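# Put slip sheet and heat sink into orange crate

## Task

Place the thin slip sheet so it lies flat on the inside floor of the orange crate, then set the finned metal heat sink upright on top of that sheet with its fins pointing upward; when finished, the crate must still sit level on the table.

## Robot and tools

ROBOT. Two arms, left_arm and right_arm, each with a five-finger hand (left_arm carries a mirrored left hand). Bases in the scene frame: left_arm at (-0.055, +0.306, 0) m, right_arm at (-0.010, -0.422, 0) m, both nearly unrotated. A fixed post stands behind the arms. Loose objects may get an occasional small shove from outside.

FRAMES. Scene frame: origin at table-top height midway between the arms, +x out over the table, +z up, +y toward left_arm. Reported hand positions (m), quaternions (wxyz) and velocities use this frame. Each hand has a hand point 0.05 m in front of the palm and 0.15 m out from the wrist face. Its +z runs along the straight fingers (tips reach 0.06 to 0.07 m past it), +y points out of the palm, and +x runs across the palm away from the thumb on the right hand but toward the thumb on the left hand. A wrist bracket on the little-finger side can strike things, and with level fingers the wrist may sit up to 0.11 m (palm down) or 0.23 m (palm up) below the hand point.

ROW LAYOUT. Every row is a single list of 28 numbers, each in [-1, 1], covering both arms even if one is idle: left dx, dy, dz, rx, ry, rz; left thumb_turn, thumb_bend, index, middle, ring, little, force_limit, speed; then the same fourteen for the right arm. The six pose numbers are an offset, not a pose: measured from that arm's Hand target at the start of the action or move, along the Hand target's own axes, with 1.0 equal to 0.6 m or 180 degrees; rx, ry, rz form one rotation vector. Zeros mean no new pose request. The six finger numbers are absolute targets: -1 open/straight, +1 closed/curled (thumb_turn +1 puts the thumb opposite the fingers). force_limit maps -1..+1 to about 0..10 N at the fingertip (0..15 N for the two thumb motors). speed rises from near zero at -1 to full at +0.48 and stays full above. There is no 'unchanged' value: to keep a hand as it is, resend the eight numbers you last sent it (or its hand_measured plus settings if none yet).

TOOLS.
execute_actions(actions, cameras): actions is a list of actions; each action is up to 15 rows, one per 1/30 s step, a short one repeating its last row to step 15. All rows in an action count from the same starting Hand target, so repeating an offset in a new action moves further. cameras: list of names, ["all"] or []; images come by default only with an empty actions list.
move(target, speed, blend, stop_force, zero, blocking, cameras): straight-line paths toward one row or a list of up to 15 rows, every row offset from the same starting Hand targets. speed in m/s, 0.002 to 3.6, default 0.25 (turn rate twice that in rad/s), one value or one per target; the total is capped at 10 s. blend in m rounds corners of a list. stop_force in N, 3 to 120, ends an arm's path when its wrist sensor feels that much push against the motion; use it slowly (about 0.005 m/s) for touches; all targets then need identical hand numbers. zero (default true) re-zeros the sensor first. blocking=false returns early, not allowed with stop_force. No collision avoidance. Result ends with a move: line (done, off_target, moving, held, fault, plus limits=paced or limits=held).
wait(seconds 0 to 3600), stop(), zoom_image(camera cam_high/cam_left_wrist/cam_right_wrist, region [x0, y0, x1, y1] pixels, at most 504 per side), show_instructions(), zero_wrist_force(arm left_arm or right_arm), finished_scene(scene 1, optional; final).

GRIPPING. With the thumb turned in front, the hand closes around things about 0.035 to 0.065 m thick, or handles down to about 0.025 m; thumb tip against index pad can pinch a light item up to about 0.08 m. For a soft grip close at speed -0.94 or lower. To grip harder, raise force_limit and send a more-closed target; to loosen, send a target more open than hand_measured.

RESULTS. Hand target is the last commanded pose (after clipping); the hand often rests a bit short, and the next execute_actions call asks for it again. hand_measured, hand_stopped_by (moving, target, force, stalled, fault) and hand_load_n list six values in motor order; a grip lost shows as load dropping near 0. Wrist force/torque are in the hand's own axes, with a third line giving the peak since last shown. Joint torques, motor temperatures and velocities may be omitted when unchanged or negligible. Camera images: cam_high 896x504, cam_left_wrist and cam_right_wrist 672x504 fisheye.

LIMITS AND CAUTIONS. Commanded orientation is clipped to 32 degrees from the current one each step. Arms are stiff: pushing even slightly past firm contact can trigger a fault stop of 10 s (joint torque limit, or about 150 N outside force); a motor at 85 °C brakes that arm for 30 to 60 s. Keep wrists away from their own base axis (moves there are refused or swing the elbow), keep the arms apart (a press between them can fail the scene), and mind the post. Do not drop parts even a few millimetres, release moving parts, slam, or let anything leave the table (that fails the task). Do not overload fingers. The crate must end upright and flat.

Each tool is called after "Call:" in YAML: its name, and indented under it one key for each argument.

Reference images:

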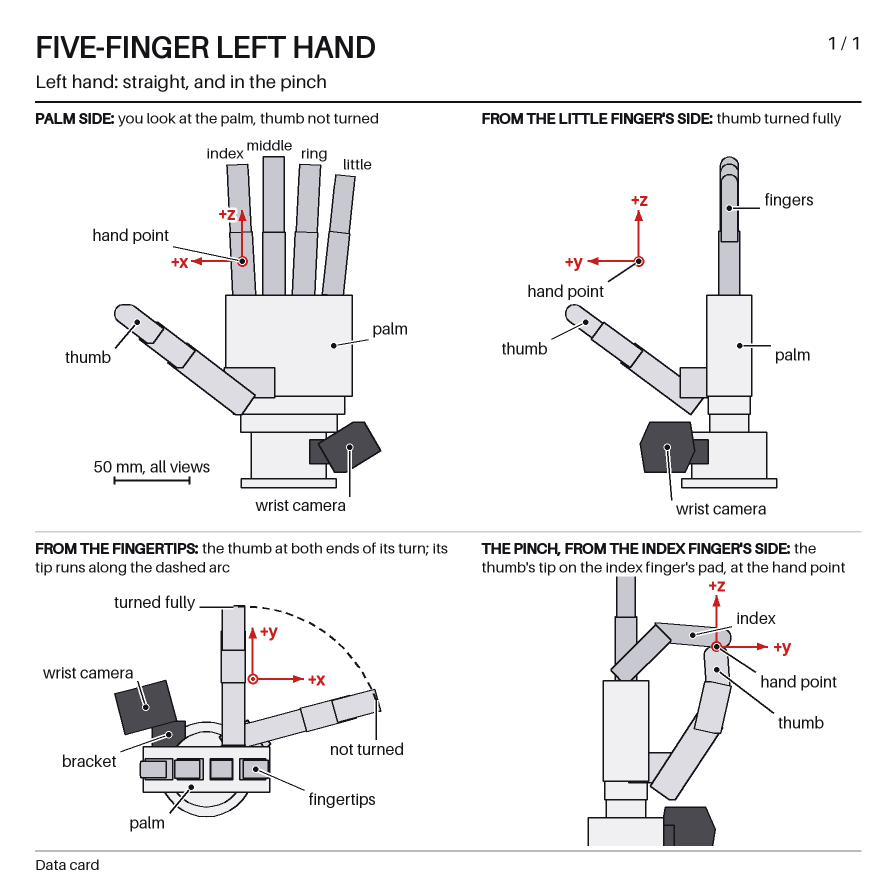

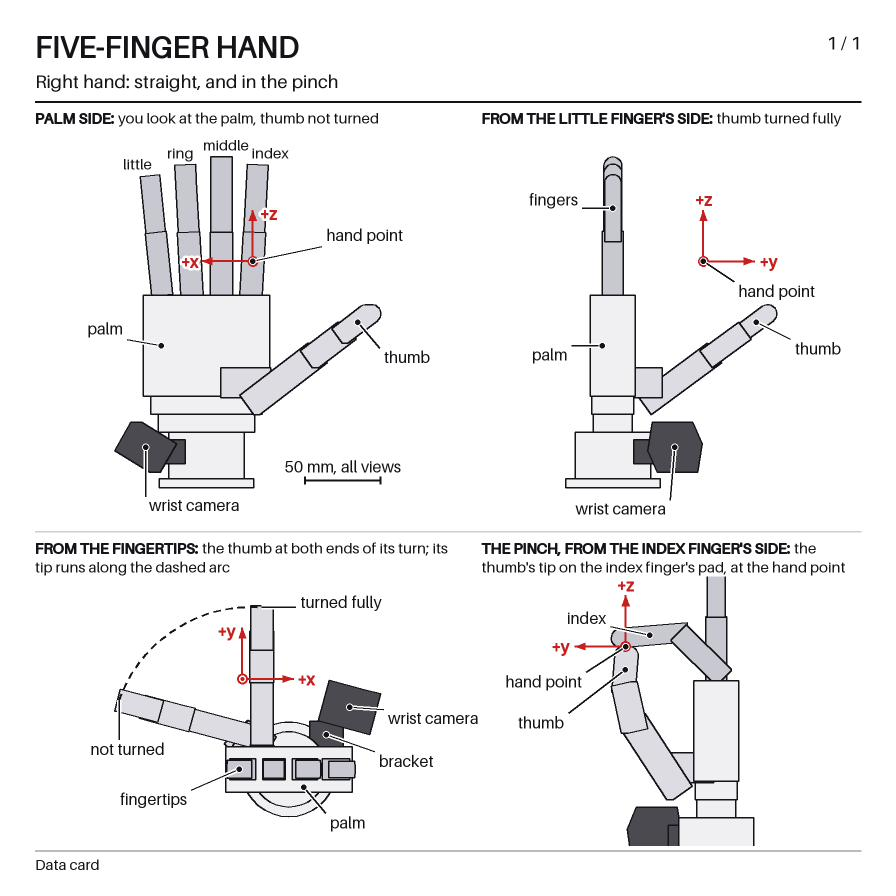

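## Session

Call:
execute_actions:
  actions: []

Scene clock: 0.00 s.
left_arm: end_effector_position=(+0.4593, +0.5156, +0.3525) hand_measured=(-1.000, -1.000, -1.000, -1.000, -1.000, -1.000) hand_load_n=(+0.0, +0.0, +0.0, +0.0, +0.0, +0.0) hand_stopped_by=(target, target, target, target, target, target) hand_force_limit=0.00 hand_speed=-0.80 end_effector_quat_wxyz=(-0.178, +0.649, +0.608, +0.421) | right_arm: end_effector_position=(+0.1702, -0.4580, +0.1934) hand_measured=(-1.000, -1.000, -1.000, -1.000, -1.000, -1.000) hand_load_n=(+0.0, +0.0, +0.0, +0.0, +0.0, +0.0) hand_stopped_by=(target, target, target, target, target, target) hand_force_limit=0.00 hand_speed=-0.80 end_effector_quat_wxyz=(-0.143, -0.398, +0.903, -0.075)
Joint positions: left_arm=[3.556 -1.654 -1.633 2.513 -2.158 0.72] | right_arm=[-0.655 -1.679 2.052 1.194 1.895 -3.086]
Joint velocities: within noise
Joint torques (N m): no reading
Motor temperatures (°C): left_arm=[26 27 29 31 29 31] | right_arm=[30 29 27 32 32 30]
Wrist force (N): no reading
Wrist torque (N m): no reading
Wrist force, peak (N): no reading
Hand target: left_arm +0.4593, +0.5156, +0.3525; -0.178, +0.649, +0.608, +0.421 | right_arm +0.1702, -0.4580, +0.1934; -0.143, -0.398, +0.903, -0.075

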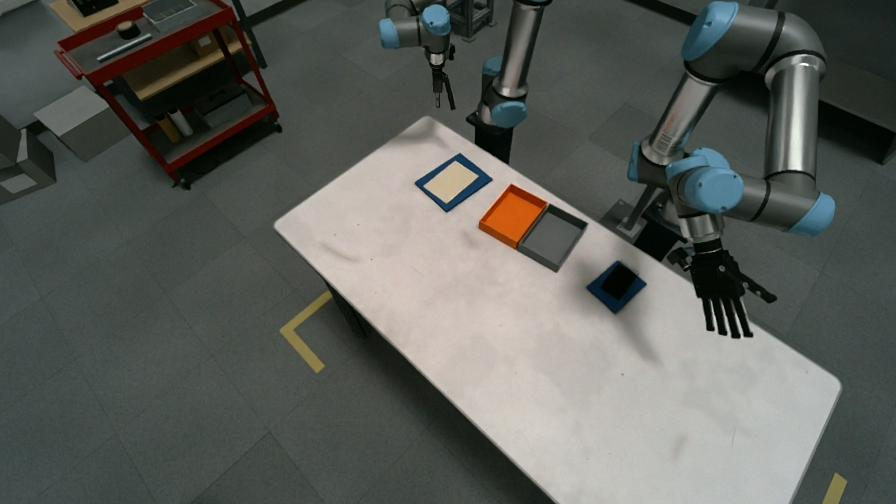

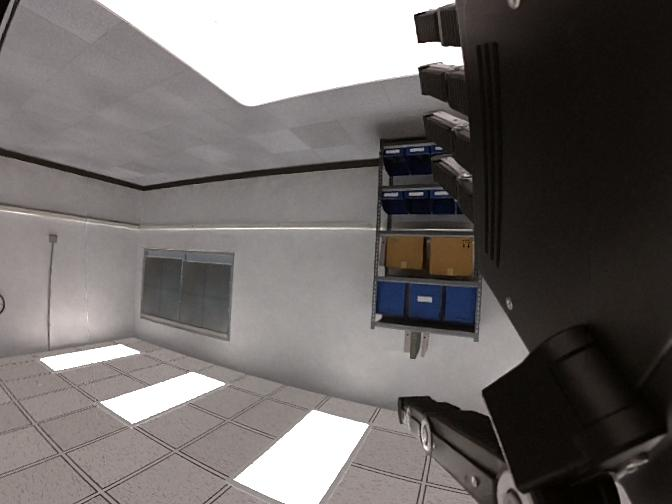

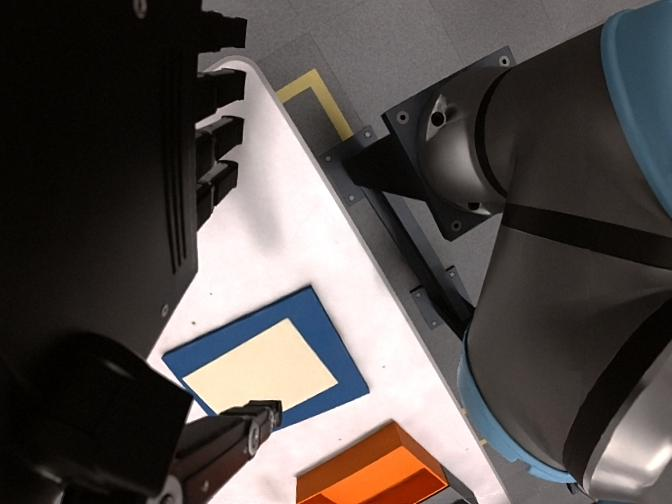

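Call:
zoom_image:
  camera: "cam_high"
  region: [390, 130, 690, 330]

Call:
zoom_image:
  camera: "cam_right_wrist"
  region: [150, 270, 500, 504]

Scaled by 1.680 from the camera's image (finer frame: 1280x720).

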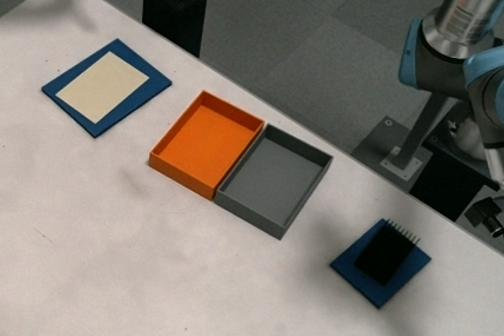

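Scaled by 1.440 from the camera's image (finer frame: 960x720).

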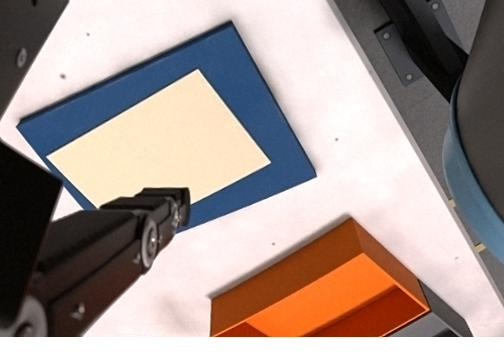

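Call:
zoom_image:
  camera: "cam_high"
  region: [570, 240, 670, 330]

Call:
zoom_image:
  camera: "cam_high"
  region: [470, 170, 600, 280]

Call:
zoom_image:
  camera: "cam_high"
  region: [400, 140, 510, 220]

Scaled by 5.040 from the camera's image (finer frame: 1280x720).

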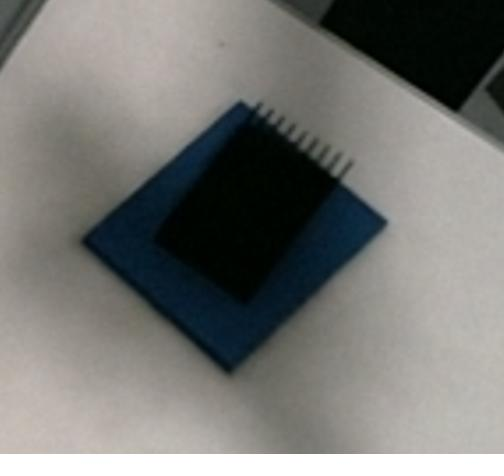

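Scaled by 3.877 from the camera's image (finer frame: 1280x720).

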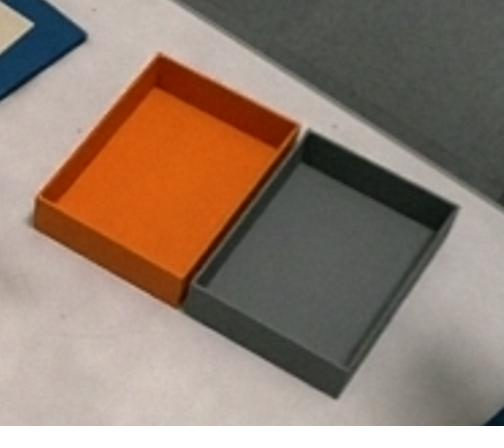

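Scaled by 4.582 from the camera's image (finer frame: 1280x720).

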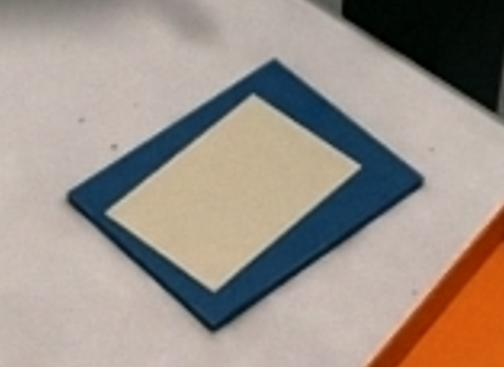

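Call:
move:
  target: [0,0,0,0,0,0,-1,-1,-1,-1,-1,-1,0,-0.8,-0.1958,0.0108,-0.0782,-0.0493,-0.094,0.2616,-1,-1,-1,-1,-1,-1,0,-0.8]
  speed: 0.15
  cameras: ["all"]

Scene clock: 38.10 s.
left_arm: end_effector_position=(+0.4593, +0.5156, +0.3525) hand_measured=(-1.000, -1.000, -1.000, -1.000, -1.000, -1.000) hand_load_n=(+0.0, +0.0, +0.0, +0.0, +0.0, +0.0) hand_stopped_by=(target, target, target, target, target, target) hand_force_limit=0.00 hand_speed=-0.80 end_effector_quat_wxyz=(-0.178, +0.649, +0.608, +0.421) | right_arm: end_effector_position=(+0.2502, -0.3600, +0.2003) hand_measured=(-1.000, -1.000, -1.000, -1.000, -1.000, -1.000) hand_load_n=(+0.0, +0.0, +0.0, +0.0, +0.0, +0.0) hand_stopped_by=(target, target, target, target, target, target) hand_force_limit=0.00 hand_speed=-0.80 end_effector_quat_wxyz=(+0.000, +0.000, +1.000, +0.000)
Joint positions: left_arm=[3.556 -1.654 -1.633 2.513 -2.158 0.72] | right_arm=[-0.583 -1.771 2.104 1.237 1.571 -2.184]
Joint torques (N m): left_arm=[-1.49 24.07 19.84 -0.86 -0.85 -0.05] | right_arm=[-8.85 1.45 -34.79 4.64 0.09 0.98]
Wrist force (N): left_arm=[-0.1 0.2 -0.2] | right_arm=[0.7 0.6 0.1]
Wrist torque (N m): left_arm=[0.04 0.01 -0.01] | right_arm=[0.09 -0.04 -0.03]
Wrist force, peak (N): left_arm=[-0.2 0.5 -0.1] | right_arm=[0.6 1.0 -0.1]
Hand target: left_arm +0.4593, +0.5156, +0.3525; -0.178, +0.649, +0.608, +0.421 | right_arm +0.2502, -0.3601, +0.2004; +0.000, +0.000, +1.000, +0.000
Off the commanded pose: left_arm 0.000 m, 0 deg | right_arm 0.000 m, 0 deg.
move: done
cam_right_wrist: T_world_to_cam=[[-0.2236, 0.97436, 0.02508, 0.40526], [0.81544, 0.17291, 0.55242, -0.25537], [0.53392, 0.14397, -0.83319, 0.20059]] pos_world=[0.19176, -0.3796, 0.29803]

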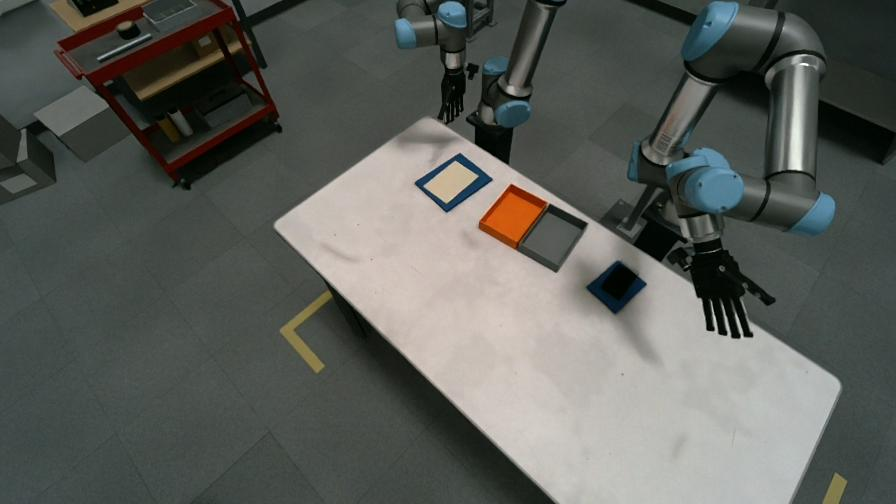

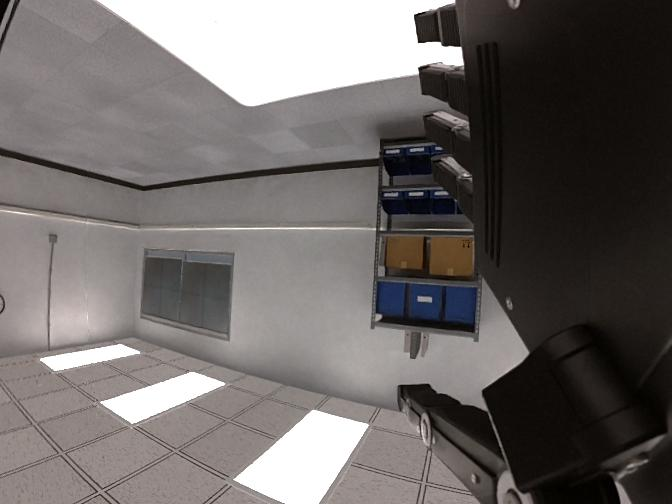

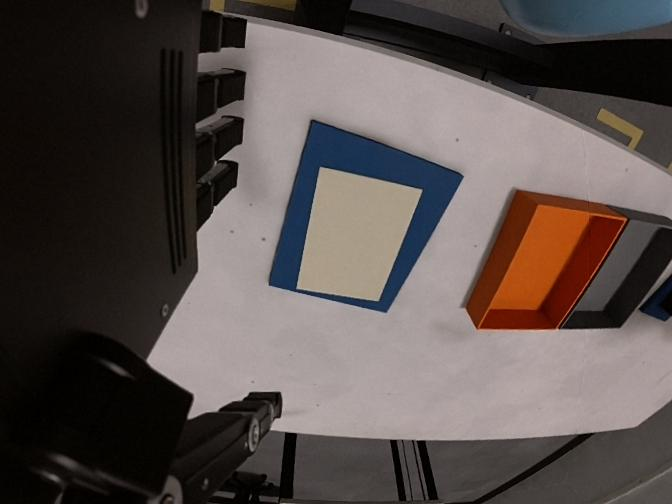

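Call:
zoom_image:
  camera: "cam_right_wrist"
  region: [250, 100, 480, 330]

Scaled by 2.191 from the camera's image (finer frame: 960x720).

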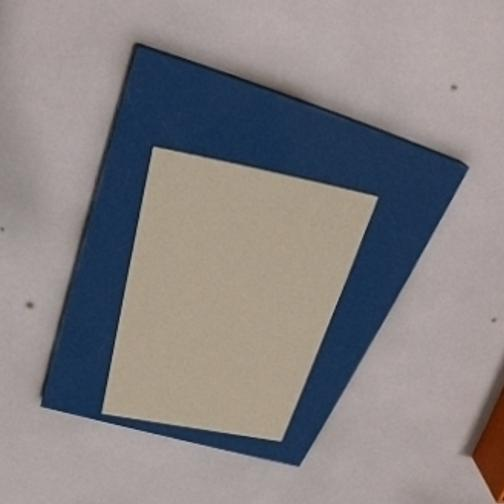

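Call:
move:
  target: [0,0,0,0,0,0,-1,-1,-1,-1,-1,-1,0,-0.8,0.05,0,0.1167,0,-0.1667,0,-1,-1,-1,-1,-1,-1,0,-0.8]
  speed: 0.15
  cameras: ["cam_right_wrist"]

Call:
zoom_image:
  camera: "cam_right_wrist"
  region: [200, 100, 520, 340]

Scene clock: 42.10 s.
left_arm: end_effector_position=(+0.4593, +0.5156, +0.3525) hand_measured=(-1.000, -1.000, -1.000, -1.000, -1.000, -1.000) hand_load_n=(+0.0, +0.0, +0.0, +0.0, +0.0, +0.0) hand_stopped_by=(target, target, target, target, target, target) hand_force_limit=0.00 hand_speed=-0.80 end_effector_quat_wxyz=(-0.178, +0.649, +0.608, +0.421) | right_arm: end_effector_position=(+0.2502, -0.3601, +0.2004) hand_measured=(-1.000, -1.000, -1.000, -1.000, -1.000, -1.000) hand_load_n=(+0.0, +0.0, +0.0, +0.0, +0.0, +0.0) hand_stopped_by=(target, target, target, target, target, target) hand_force_limit=0.00 hand_speed=-0.80 end_effector_quat_wxyz=(+0.000, +0.000, +1.000, +0.000)
Joint positions: left_arm=[3.556 -1.654 -1.633 2.513 -2.158 0.72] | right_arm=[-0.583 -1.77 2.104 1.237 1.571 -2.184]
Joint torques (N m): left_arm=[-1.2 24.52 19.65 -0.82 -0.83 0.07] | right_arm=[-9.28 1.53 -34.06 4.73 -1.25 1.12]
Wrist force (N): left_arm=[-0.3 0.1 -0.1] | right_arm=[0.6 0.5 -0.2]
Wrist torque (N m): left_arm=[0.03 0.04 -0.02] | right_arm=[0.10 -0.02 -0.04]
Wrist force, peak (N): left_arm=[-0.4 0.3 -0.1] | right_arm=[0.8 0.5 -0.1]
Hand target: left_arm +0.4593, +0.5156, +0.3525; -0.178, +0.649, +0.608, +0.421 | right_arm +0.2502, -0.3601, +0.2004; +0.000, +0.000, +1.000, +0.000
move: not run (at the target right_arm's wrist lies too close to its first joint's axis: tilt that pose or move it outward; nothing was sent)
cam_right_wrist: T_world_to_cam=[[-0.2233, 0.97443, 0.02514, 0.40524], [0.81547, 0.17262, 0.55246, -0.25558], [0.53399, 0.14386, -0.83316, 0.20047]] pos_world=[0.19185, -0.3796, 0.29803]

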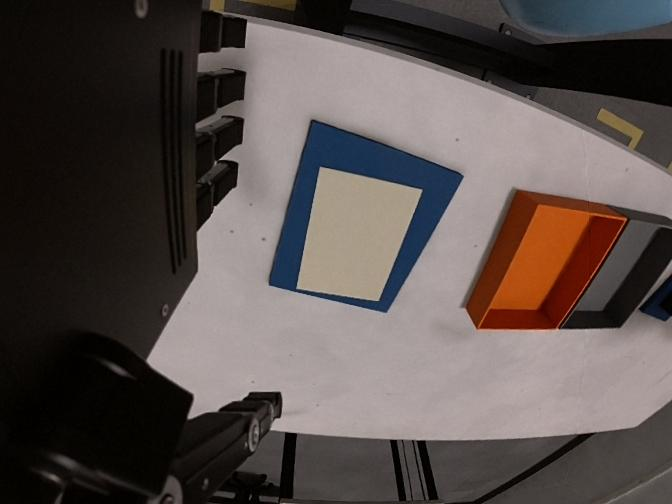

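Scaled by 1.575 from the camera's image (finer frame: 960x720).

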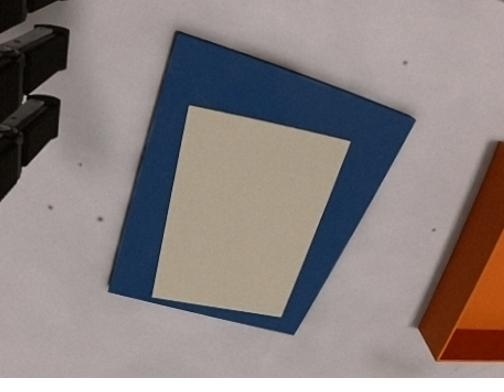

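Call:
move:
  target: [0,0,0,0,0,0,-1,-1,-1,-1,-1,-1,0,-0.8,-0.0333,-0.1,0.1833,0,0,0,-1,-1,-1,-1,-1,-1,0,-0.8]
  speed: 0.15
  cameras: ["cam_right_wrist"]

Call:
zoom_image:
  camera: "cam_right_wrist"
  region: [250, 0, 600, 280]

Scene clock: 44.93 s.
left_arm: end_effector_position=(+0.4593, +0.5156, +0.3525) hand_measured=(-1.000, -1.000, -1.000, -1.000, -1.000, -1.000) hand_load_n=(-0.5, +0.0, +0.0, +0.0, +0.0, +0.0) hand_stopped_by=(target, target, target, target, target, target) hand_force_limit=0.00 hand_speed=-0.80 end_effector_quat_wxyz=(-0.178, +0.649, +0.608, +0.421) | right_arm: end_effector_position=(+0.2702, -0.4200, +0.0905) hand_measured=(-1.000, -1.000, -1.000, -1.000, -1.000, -1.000) hand_load_n=(+0.0, +0.0, +0.0, +0.0, +0.0, +0.0) hand_stopped_by=(target, target, target, target, target, target) hand_force_limit=0.00 hand_speed=-0.80 end_effector_quat_wxyz=(+0.000, +0.000, +1.000, +0.000)
Joint positions: left_arm=[3.556 -1.654 -1.633 2.513 -2.158 0.72] | right_arm=[-0.747 -1.539 2.219 0.891 1.571 -2.348]
Joint torques (N m): left_arm=[-1.35 24.15 19.54 -0.83 -0.79 -0.03] | right_arm=[0.2 -11.41 -29.52 0.27 -0.47 -0.52]
Wrist force (N): left_arm=[-0.1 0.2 -0.1] | right_arm=[0.4 0.3 0.0]
Wrist torque (N m): left_arm=[0.05 0.02 -0.01] | right_arm=[0.07 0.00 0.03]
Wrist force, peak (N): left_arm=[-0.1 0.5 0.0] | right_arm=[1.2 2.6 -0.5]
Hand target: left_arm +0.4593, +0.5156, +0.3525; -0.178, +0.649, +0.608, +0.421 | right_arm +0.2703, -0.4201, +0.0904; +0.000, +0.000, +1.000, +0.000
Off the commanded pose: left_arm 0.000 m, 0 deg | right_arm 0.000 m, 0 deg.
move: done
cam_right_wrist: T_world_to_cam=[[-0.22323, 0.97443, 0.02547, 0.47083], [0.81559, 0.1724, 0.55235, -0.20083], [0.53384, 0.14407, -0.83322, 0.10705]] pos_world=[0.21175, -0.43959, 0.18813]

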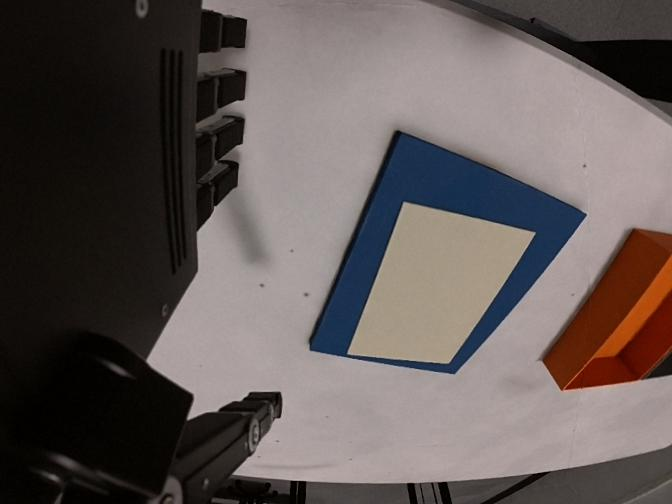

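Scaled by 1.440 from the camera's image (finer frame: 960x720).

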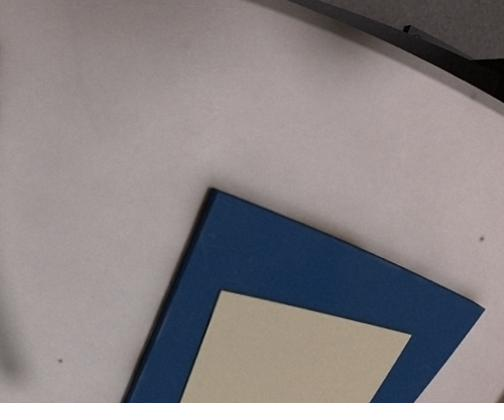

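Call:
zoom_image:
  camera: "cam_right_wrist"
  region: [370, 110, 450, 170]

Call:
zoom_image:
  camera: "cam_right_wrist"
  region: [290, 310, 390, 390]

Scaled by 6.300 from the camera's image (finer frame: 960x720).

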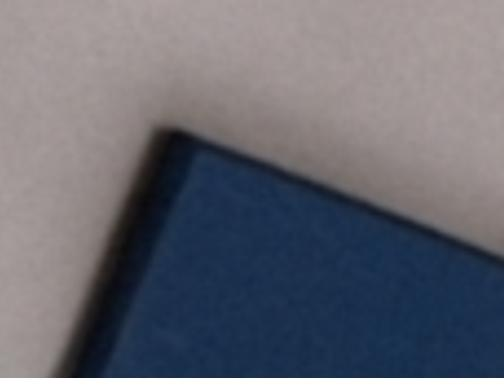

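Scaled by 5.040 from the camera's image (finer frame: 960x720).

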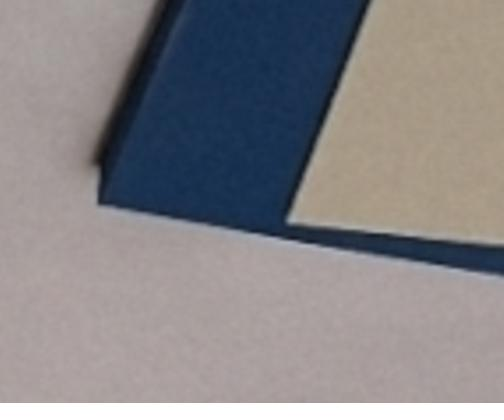

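Call:
move:
  target: [0,0,0,0,0,0,-1,-1,-1,-1,-1,-1,0,-0.8,-0.1795,0.2768,-0.0493,0,0,0,-1,-1,-1,-1,-1,-1,0,-0.8]
  speed: 0.15
  cameras: ["cam_high","cam_right_wrist"]

Call:
zoom_image:
  camera: "cam_high"
  region: [390, 60, 590, 260]

Scene clock: 91.83 s.
left_arm: end_effector_position=(+0.4593, +0.5156, +0.3525) hand_measured=(-1.000, -1.000, -1.000, -1.000, -1.000, -1.000) hand_load_n=(+0.0, -0.5, +0.5, +0.0, +0.0, +0.0) hand_stopped_by=(target, target, target, target, target, target) hand_force_limit=0.00 hand_speed=-0.80 end_effector_quat_wxyz=(-0.178, +0.649, +0.608, +0.421) | right_arm: end_effector_position=(+0.3779, -0.2541, +0.1200) hand_measured=(-1.000, -1.000, -1.000, -1.000, -1.000, -1.000) hand_load_n=(+0.0, +0.0, +0.0, +0.0, +0.0, +0.0) hand_stopped_by=(target, target, target, target, target, target) hand_force_limit=0.00 hand_speed=-0.80 end_effector_quat_wxyz=(+0.000, +0.000, +1.000, +0.000)
Joint positions: left_arm=[3.556 -1.654 -1.633 2.513 -2.158 0.72] | right_arm=[-0.042 -1.304 1.846 1.029 1.571 -1.644]
Joint torques (N m): left_arm=[-0.89 23.74 19.74 -0.82 -0.82 -0.1] | right_arm=[7.86 -43.19 -11.2 0.28 -0.87 1.17]
Wrist force (N): left_arm=[0.0 0.2 0.0] | right_arm=[0.1 0.8 0.0]
Wrist torque (N m): left_arm=[0.05 0.01 -0.01] | right_arm=[0.15 0.06 -0.05]
Wrist force, peak (N): left_arm=[-0.3 0.4 -0.1] | right_arm=[1.5 -3.6 0.6]
Hand target: left_arm +0.4593, +0.5156, +0.3525; -0.178, +0.649, +0.608, +0.421 | right_arm +0.3780, -0.2540, +0.1200; +0.000, +0.000, +1.000, +0.000
Off the commanded pose: left_arm 0.000 m, 0 deg | right_arm 0.000 m, 0 deg.
move: done
cam_right_wrist: T_world_to_cam=[[-0.22333, 0.97442, 0.02505, 0.33261], [0.81558, 0.17272, 0.55227, -0.33354], [0.53382, 0.14377, -0.83329, 0.05012]] pos_world=[0.31955, -0.2737, 0.21763]

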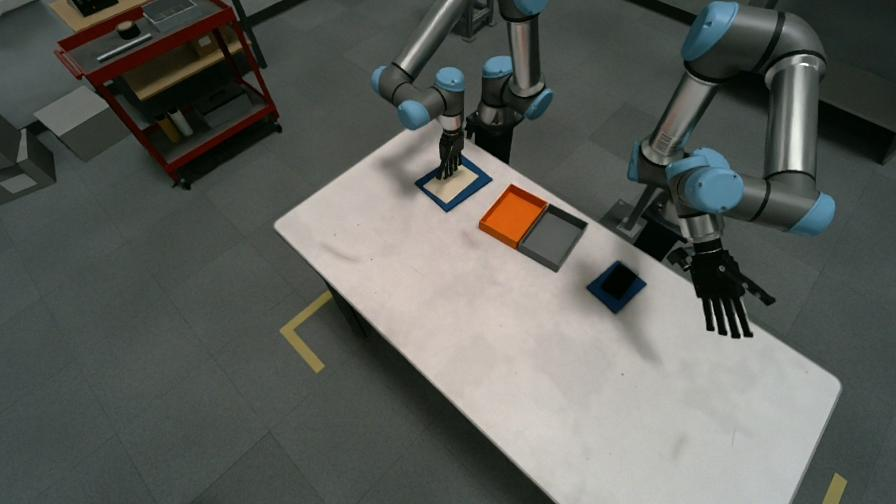

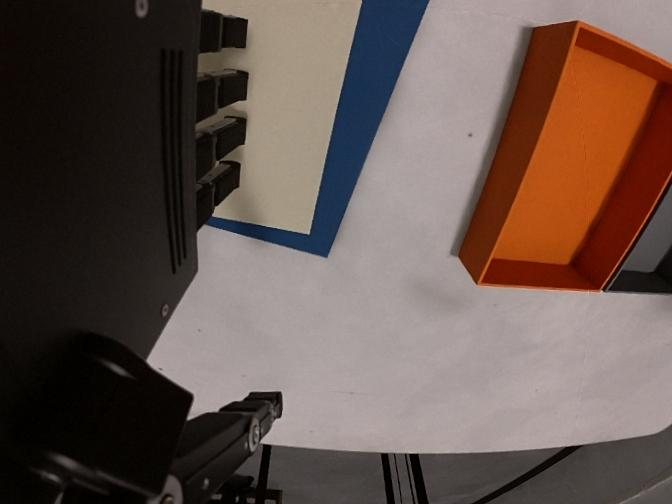

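Scaled by 2.520 from the camera's image (finer frame: 1280x720).

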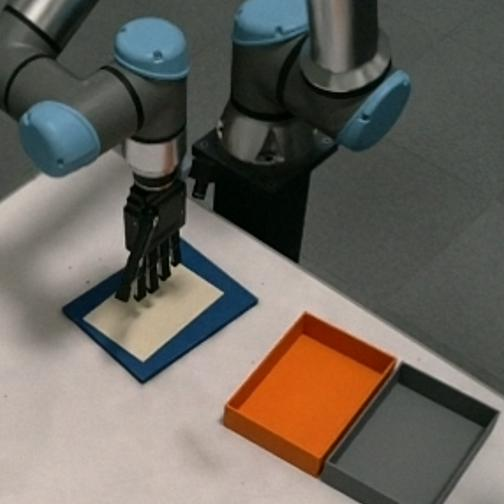

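Call:
move:
  target: [0,0,0,0,0,0,-1,-1,-1,-1,-1,-1,0,-0.8,0,0,0.0833,0,0,0,-1,-1,-1,-1,-1,-1,0,-0.8]
  speed: 0.008
  stop_force: 4
  cameras: ["cam_right_wrist"]

Scene clock: 99.67 s.
left_arm: end_effector_position=(+0.4593, +0.5156, +0.3525) hand_measured=(-1.000, -1.000, -1.000, -1.000, -1.000, -1.000) hand_load_n=(+0.0, +0.0, +0.0, +0.0, +0.0, +0.0) hand_stopped_by=(target, target, target, target, target, target) hand_force_limit=0.00 hand_speed=-0.80 end_effector_quat_wxyz=(-0.178, +0.649, +0.608, +0.421) | right_arm: end_effector_position=(+0.3780, -0.2540, +0.0870) hand_measured=(-1.000, -1.000, -1.000, -1.000, -1.000, -1.000) hand_load_n=(+0.0, +0.0, +0.0, +0.0, +0.0, +0.0) hand_stopped_by=(target, target, target, target, target, target) hand_force_limit=0.00 hand_speed=-0.80 end_effector_quat_wxyz=(+0.000, +0.000, +1.000, +0.000)
Joint positions: left_arm=[3.556 -1.654 -1.633 2.513 -2.158 0.72] | right_arm=[-0.042 -1.259 1.885 0.944 1.571 -1.643]
Joint torques (N m): left_arm=[-1.29 24.06 19.84 -0.79 -0.86 -0.14] | right_arm=[-7.93 -44.56 -28.06 4.04 -0.49 -0.8]
Wrist force (N): left_arm=[-0.3 0.2 -0.2] | right_arm=[-1.0 0.5 -7.1]
Wrist torque (N m): left_arm=[0.06 0.04 -0.03] | right_arm=[0.54 0.22 -0.13]
Wrist force, peak (N): left_arm=[-0.3 0.4 -0.3] | right_arm=[-0.4 0.6 -8.8]
Hand target: left_arm +0.4593, +0.5156, +0.3525; -0.178, +0.649, +0.608, +0.421 | right_arm +0.3780, -0.2540, +0.0870; +0.000, +0.000, +1.000, +0.000 (not the last commanded pose)
Off the commanded pose: left_arm 0.000 m, 0 deg | right_arm 0.017 m, 0 deg.
move: contact (right_arm)
cam_right_wrist: T_world_to_cam=[[-0.22328, 0.97443, 0.02515, 0.33331], [0.81547, 0.17259, 0.55246, -0.31537], [0.53399, 0.14386, -0.83316, 0.02255]] pos_world=[0.31955, -0.27359, 0.18463]

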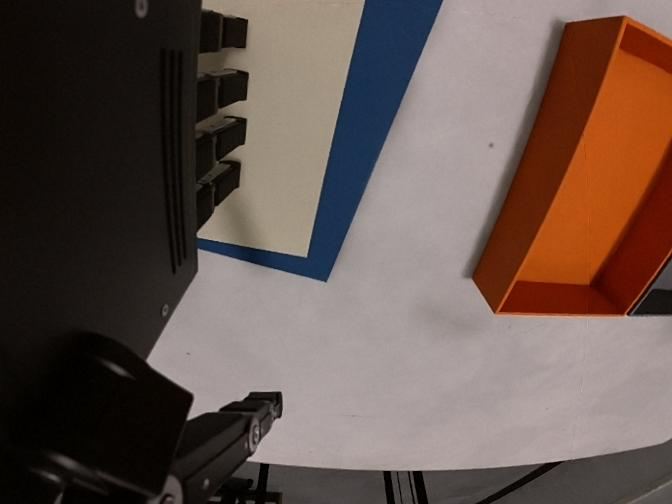

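Call:
move:
  target: [0,0,0,0,0,0,-1,-1,-1,-1,-1,-1,0,-0.8,0,0.04,0,0,0,0,-1,-1,-1,-1,-1,-1,0,-0.8]
  speed: 0.03
  cameras: ["cam_right_wrist"]

Scene clock: 102.13 s.
left_arm: end_effector_position=(+0.4593, +0.5156, +0.3525) hand_measured=(-1.000, -1.000, -1.000, -1.000, -1.000, -1.000) hand_load_n=(+0.0, +0.0, +0.0, +0.0, +0.0, +0.0) hand_stopped_by=(target, target, target, target, target, target) hand_force_limit=0.00 hand_speed=-0.80 end_effector_quat_wxyz=(-0.178, +0.649, +0.608, +0.421) | right_arm: end_effector_position=(+0.3781, -0.2300, +0.0870) hand_measured=(-1.000, -1.000, -1.000, -1.000, -1.000, -1.000) hand_load_n=(+0.0, +0.0, +0.0, +0.0, +0.0, +0.0) hand_stopped_by=(target, target, target, target, target, target) hand_force_limit=0.00 hand_speed=-0.80 end_effector_quat_wxyz=(+0.000, +0.000, +1.000, +0.000)
Joint positions: left_arm=[3.556 -1.654 -1.633 2.513 -2.158 0.72] | right_arm=[0.026 -1.243 1.862 0.951 1.571 -1.575]
Joint torques (N m): left_arm=[-0.86 23.69 19.71 -0.78 -0.91 -0.2] | right_arm=[-8.83 -31.31 -6.1 2.52 0.54 -0.72]
Wrist force (N): left_arm=[-0.2 0.3 -0.1] | right_arm=[0.6 -2.2 -6.1]
Wrist torque (N m): left_arm=[0.06 0.03 -0.02] | right_arm=[0.43 0.13 -0.10]
Wrist force, peak (N): left_arm=[-0.4 0.3 -0.3] | right_arm=[-1.2 0.7 -7.3]
Hand target: left_arm +0.4593, +0.5156, +0.3525; -0.178, +0.649, +0.608, +0.421 | right_arm +0.3780, -0.2300, +0.0870; +0.000, +0.000, +1.000, +0.000
Off the commanded pose: left_arm 0.000 m, 0 deg | right_arm 0.000 m, 0 deg.
move: done
cam_right_wrist: T_world_to_cam=[[-0.22343, 0.9744, 0.02516, 0.30988], [0.81544, 0.17271, 0.55248, -0.31957], [0.53399, 0.14396, -0.83315, 0.01905]] pos_world=[0.31966, -0.24949, 0.18463]

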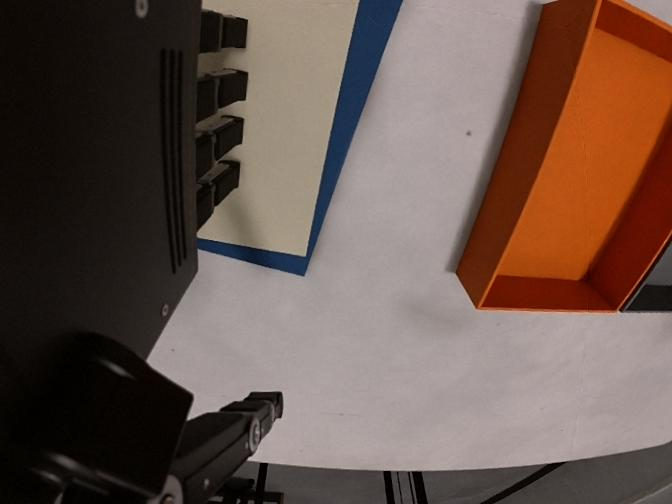

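Call:
move:
  target: [0,0,0,0,0,0,-1,-1,-1,-1,-1,-1,0,-0.8,0,0.0567,0,0,0,0,-1,-1,-1,-1,-1,-1,0,-0.8]
  speed: 0.03
  cameras: ["cam_right_wrist"]

Scene clock: 113.60 s.
left_arm: end_effector_position=(+0.4593, +0.5156, +0.3525) hand_measured=(-1.000, -1.000, -1.000, -1.000, -1.000, -1.000) hand_load_n=(+0.0, +0.0, +0.0, +0.0, +0.0, +0.0) hand_stopped_by=(target, target, target, target, target, target) hand_force_limit=0.00 hand_speed=-0.80 end_effector_quat_wxyz=(-0.178, +0.649, +0.608, +0.421) | right_arm: end_effector_position=(+0.3781, -0.1959, +0.0870) hand_measured=(-1.000, -1.000, -1.000, -1.000, -1.000, -1.000) hand_load_n=(+0.0, +0.0, +0.0, +0.5, +0.0, +0.0) hand_stopped_by=(target, target, target, target, target, target) hand_force_limit=0.00 hand_speed=-0.80 end_effector_quat_wxyz=(+0.000, +0.000, +1.000, +0.000)
Joint positions: left_arm=[3.556 -1.654 -1.633 2.513 -2.158 0.72] | right_arm=[0.119 -1.215 1.822 0.964 1.571 -1.482]
Joint torques (N m): left_arm=[-1.31 23.53 19.54 -0.94 -0.8 -0.14] | right_arm=[-7.84 -36.03 1.49 1.64 -1.14 -0.99]
Wrist force (N): left_arm=[-0.3 0.0 -0.1] | right_arm=[0.4 -3.7 -9.2]
Wrist torque (N m): left_arm=[0.02 0.05 -0.02] | right_arm=[0.58 0.25 -0.15]
Wrist force, peak (N): left_arm=[-0.2 0.5 0.0] | right_arm=[0.5 -3.8 -9.2]
Hand target: left_arm +0.4593, +0.5156, +0.3525; -0.178, +0.649, +0.608, +0.421 | right_arm +0.3780, -0.1960, +0.0869; +0.000, +0.000, +1.000, +0.000
Off the commanded pose: left_arm 0.000 m, 0 deg | right_arm 0.000 m, 0 deg.
move: done
cam_right_wrist: T_world_to_cam=[[-0.22343, 0.9744, 0.02517, 0.27675], [0.81544, 0.17271, 0.55248, -0.32545], [0.53399, 0.14396, -0.83315, 0.01416]] pos_world=[0.31966, -0.21549, 0.18463]

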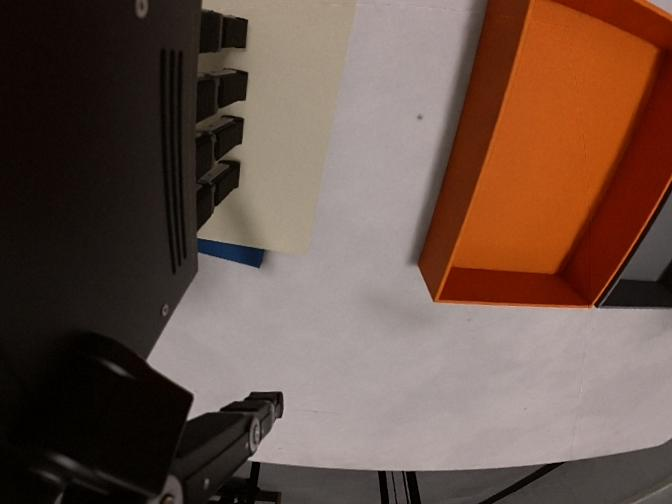

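Call:
move:
  target:
    - [0,0,0,0,0,0,-1,-1,-1,-1,-1,-1,0,-0.8,0,0,-0.05,0,0,0,-1,-1,-1,-1,-1,-1,0,-0.8]
    - [0,0,0,0,0,0,-1,-1,-1,-1,-1,-1,0,-0.8,0.0467,-0.3,-0.15,0,0,0,-1,-1,-1,-1,-1,-1,0,-0.8]
  speed: [0.05,0.2]
  blend: [0.01,0]
  cameras: ["cam_right_wrist"]

Call:
move:
  target: [-0.5093,-0.0132,-0.6093,0.4383,-0.2641,-0.4514,-1,-1,-1,-1,-1,-1,0,-0.8,0,0,0,0,0,0,-1,-1,-1,-1,-1,-1,0,-0.8]
  speed: 0.3
  cameras: ["all"]

Scene clock: 122.97 s.
left_arm: end_effector_position=(+0.4593, +0.5156, +0.3525) hand_measured=(-1.000, -1.000, -1.000, -1.000, -1.000, -1.000) hand_load_n=(+0.0, +0.0, +0.0, +0.0, +0.0, +0.0) hand_stopped_by=(target, target, target, target, target, target) hand_force_limit=0.00 hand_speed=-0.80 end_effector_quat_wxyz=(-0.178, +0.649, +0.608, +0.421) | right_arm: end_effector_position=(+0.3500, -0.3759, +0.1771) hand_measured=(-1.000, -1.000, -1.000, -1.000, -1.000, -1.000) hand_load_n=(+0.0, +0.0, +0.0, +0.0, +0.0, +0.0) hand_stopped_by=(target, target, target, target, target, target) hand_force_limit=0.00 hand_speed=-0.80 end_effector_quat_wxyz=(+0.000, +0.000, +1.000, +0.000)
Joint positions: left_arm=[3.556 -1.654 -1.633 2.513 -2.158 0.72] | right_arm=[-0.43 -1.472 1.887 1.155 1.571 -2.031]
Joint torques (N m): left_arm=[-1.51 24 20.59 -0.87 -0.94 -0.24] | right_arm=[-7.48 -8.62 -14.37 0.66 1.52 -1.18]
Wrist force (N): left_arm=[0.0 0.2 -0.3] | right_arm=[0.2 1.1 -0.1]
Wrist torque (N m): left_arm=[0.07 0.00 -0.01] | right_arm=[0.21 0.05 0.05]
Wrist force, peak (N): left_arm=[-0.3 0.4 0.0] | right_arm=[-0.9 -3.6 -10.0]
Hand target: left_arm +0.4593, +0.5156, +0.3525; -0.178, +0.649, +0.608, +0.421 | right_arm +0.3499, -0.3760, +0.1770; +0.000, +0.000, +1.000, +0.000
Off the commanded pose: left_arm 0.000 m, 0 deg | right_arm 0.000 m, 0 deg.
move: done
cam_right_wrist: T_world_to_cam=[[-0.22338, 0.97441, 0.02504, 0.44362], [0.81529, 0.1727, 0.55269, -0.32124], [0.53423, 0.14387, -0.83301, 0.13]] pos_world=[0.29156, -0.39549, 0.27473]

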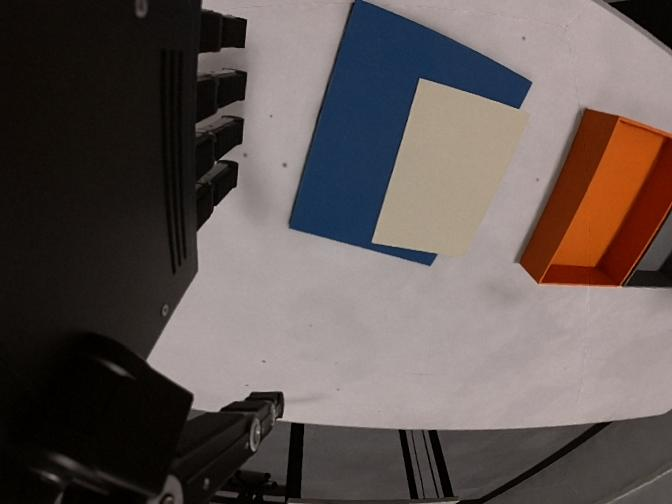

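Scene clock: 127.07 s.
left_arm: end_effector_position=(+0.3600, +0.0501, +0.3302) hand_measured=(-1.000, -1.000, -1.000, -1.000, -1.000, -1.000) hand_load_n=(+0.0, +0.0, +0.0, +0.0, +0.0, +0.0) hand_stopped_by=(target, target, target, target, target, target) hand_force_limit=0.00 hand_speed=-0.80 end_effector_quat_wxyz=(+0.000, +0.000, +0.966, -0.259) | right_arm: end_effector_position=(+0.3499, -0.3760, +0.1770) hand_measured=(-1.000, -1.000, -1.000, -1.000, -1.000, -1.000) hand_load_n=(+0.0, +0.0, +0.0, +0.0, +0.0, +0.0) hand_stopped_by=(target, target, target, target, target, target) hand_force_limit=0.00 hand_speed=-0.80 end_effector_quat_wxyz=(+0.000, +0.000, +1.000, +0.000)
Joint positions: left_arm=[3.045 -1.985 -1.076 1.553 -1.051 -1.696] | right_arm=[-0.43 -1.472 1.887 1.155 1.571 -2.031]
Joint torques (N m): left_arm=[6.13 17.08 35.38 -2.35 2.11 -1.17] | right_arm=[-8.32 -8.01 -0.29 4.27 1.49 1.2]
Wrist force (N): left_arm=[-2.2 1.1 -1.5] | right_arm=[0.1 1.0 -0.1]
Wrist torque (N m): left_arm=[0.41 0.32 -0.05] | right_arm=[0.19 0.07 0.03]
Wrist force, peak (N): left_arm=[3.2 -1.7 3.7] | right_arm=[0.0 1.3 -0.3]
Hand target: left_arm +0.3601, +0.0500, +0.3301; +0.000, +0.000, +0.966, -0.259 | right_arm +0.3499, -0.3760, +0.1770; +0.000, +0.000, +1.000, +0.000
Off the commanded pose: left_arm 0.000 m, 0 deg | right_arm 0.000 m, 0 deg.
move: done
cam_left_wrist: T_world_to_cam=[[-0.25985, -0.84079, 0.47491, -0.02687], [-0.80516, 0.46016, 0.37413, 0.13771], [-0.5331, -0.28517, -0.79655, 0.58985]] pos_world=[0.41835, 0.08225, 0.43109]
cam_right_wrist: T_world_to_cam=[[-0.22328, 0.97443, 0.02515, 0.44365], [0.81547, 0.17259, 0.55246, -0.32112], [0.53399, 0.14386, -0.83316, 0.13009]] pos_world=[0.29145, -0.39559, 0.27463]

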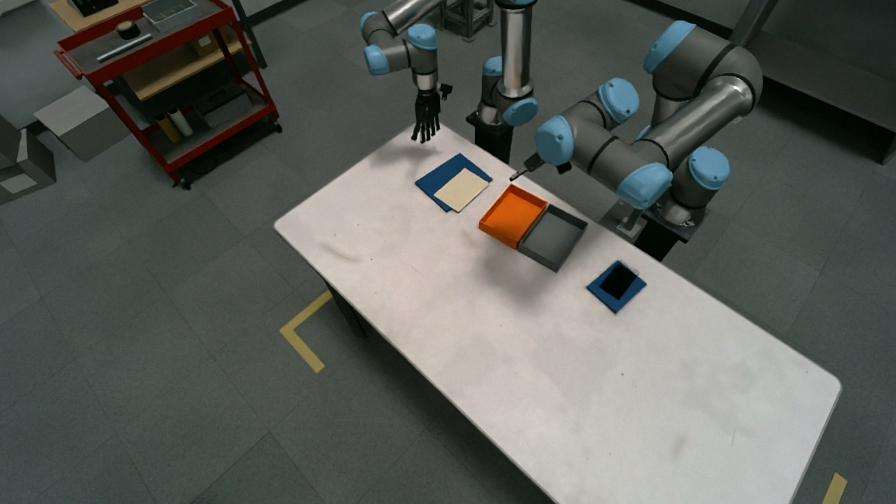

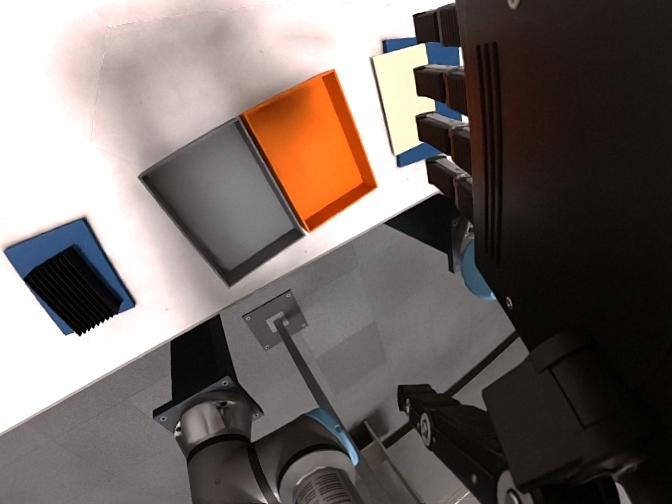

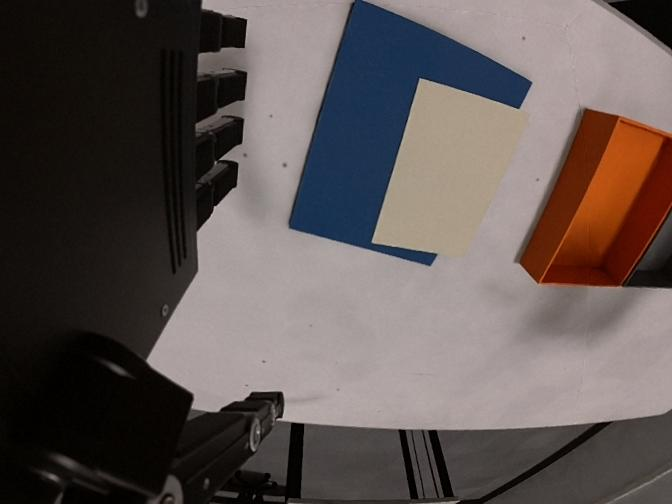

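Call:
zoom_image:
  camera: "cam_high"
  region: [400, 140, 510, 220]

Call:
zoom_image:
  camera: "cam_left_wrist"
  region: [0, 200, 160, 350]

Scaled by 4.582 from the camera's image (finer frame: 1280x720).

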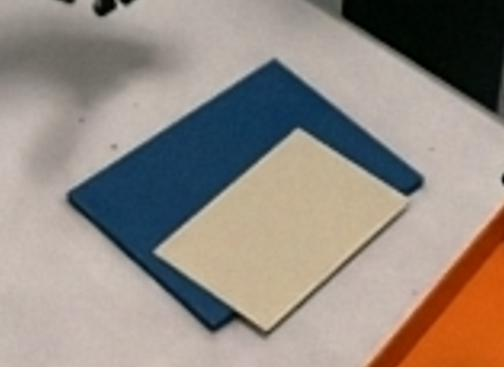

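Scaled by 3.150 from the camera's image (finer frame: 960x720).

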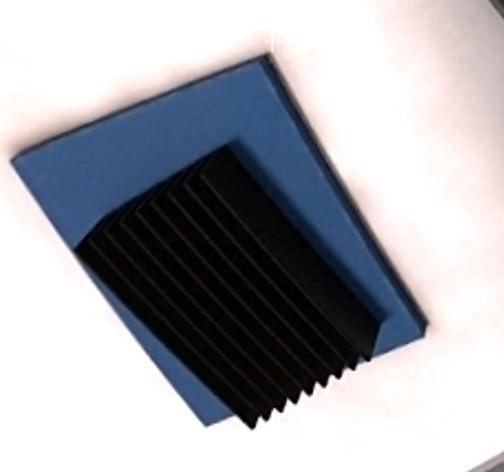

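Call:
move:
  target: [0.0067,-0.126,0.477,0,0,0,-1,-1,-1,-1,-1,-1,0,-0.8,0,0,0,0,0,0,1,-1,0,0,0,0,-0.5,-0.2]
  speed: 0.15
  cameras: ["all"]

Scene clock: 139.50 s.
left_arm: end_effector_position=(+0.3563, -0.1586, +0.1200) hand_measured=(-1.000, -1.000, -1.000, -1.000, -1.000, -1.000) hand_load_n=(+0.0, +0.0, +0.0, +0.0, +0.0, +0.0) hand_stopped_by=(target, target, target, target, target, target) hand_force_limit=0.00 hand_speed=-0.80 end_effector_quat_wxyz=(+0.000, +0.000, +0.966, -0.259) | right_arm: end_effector_position=(+0.3499, -0.3760, +0.1770) hand_measured=(+1.000, -1.000, +0.000, +0.000, +0.000, +0.000) hand_load_n=(+0.0, +0.0, +0.0, +0.0, +0.0, +0.0) hand_stopped_by=(target, target, target, target, target, target) hand_force_limit=-0.50 hand_speed=-0.20 end_effector_quat_wxyz=(+0.000, +0.000, +1.000, +0.000)
Joint positions: left_arm=[2.656 -2.313 -1.04 2.051 -1.116 -2.131] | right_arm=[-0.43 -1.472 1.887 1.155 1.571 -2.031]
Joint torques (N m): left_arm=[-2.48 68.65 2.6 -3.36 2.56 0.12] | right_arm=[-7.27 -9.2 -3.24 4.18 1.42 1.19]
Wrist force (N): left_arm=[-2.3 1.0 -1.3] | right_arm=[0.2 1.0 -0.1]
Wrist torque (N m): left_arm=[0.33 0.34 -0.05] | right_arm=[0.21 0.04 0.04]
Wrist force, peak (N): left_arm=[-2.9 2.1 -3.1] | right_arm=[0.1 1.3 -0.2]
Hand target: left_arm +0.3562, -0.1586, +0.1201; +0.000, +0.000, +0.966, -0.259 | right_arm +0.3499, -0.3760, +0.1770; +0.000, +0.000, +1.000, +0.000
Off the commanded pose: left_arm 0.000 m, 0 deg | right_arm 0.000 m, 0 deg.
move: done
cam_left_wrist: T_world_to_cam=[[-0.25972, -0.84078, 0.475, -0.10351], [-0.80527, 0.46005, 0.37402, 0.30938], [-0.533, -0.28536, -0.79654, 0.36097]] pos_world=[0.41464, -0.12635, 0.22099]
cam_right_wrist: T_world_to_cam=[[-0.22328, 0.97443, 0.02515, 0.44365], [0.81547, 0.17259, 0.55246, -0.32112], [0.53399, 0.14386, -0.83316, 0.13009]] pos_world=[0.29145, -0.39559, 0.27463]

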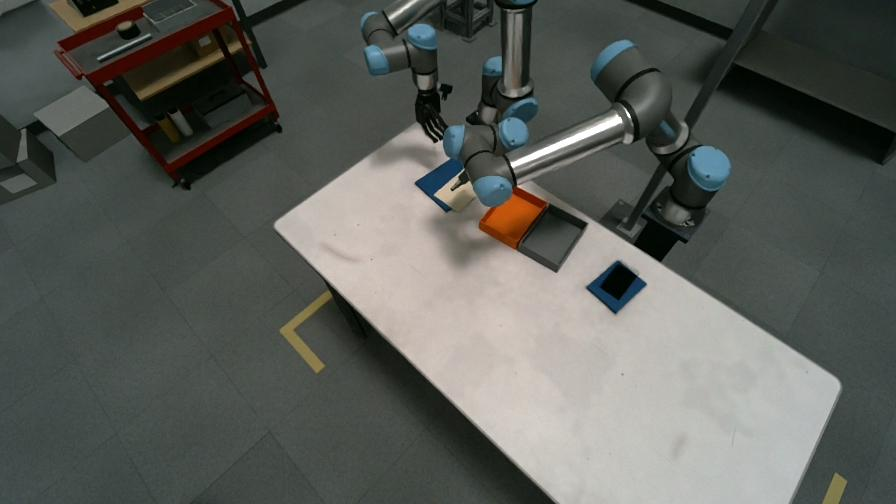

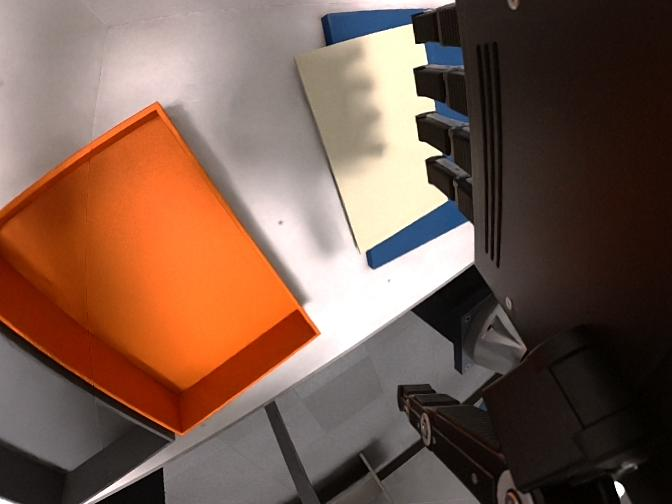

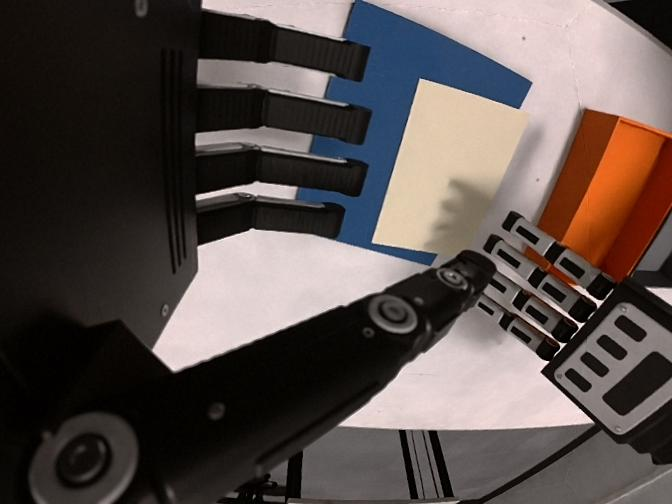

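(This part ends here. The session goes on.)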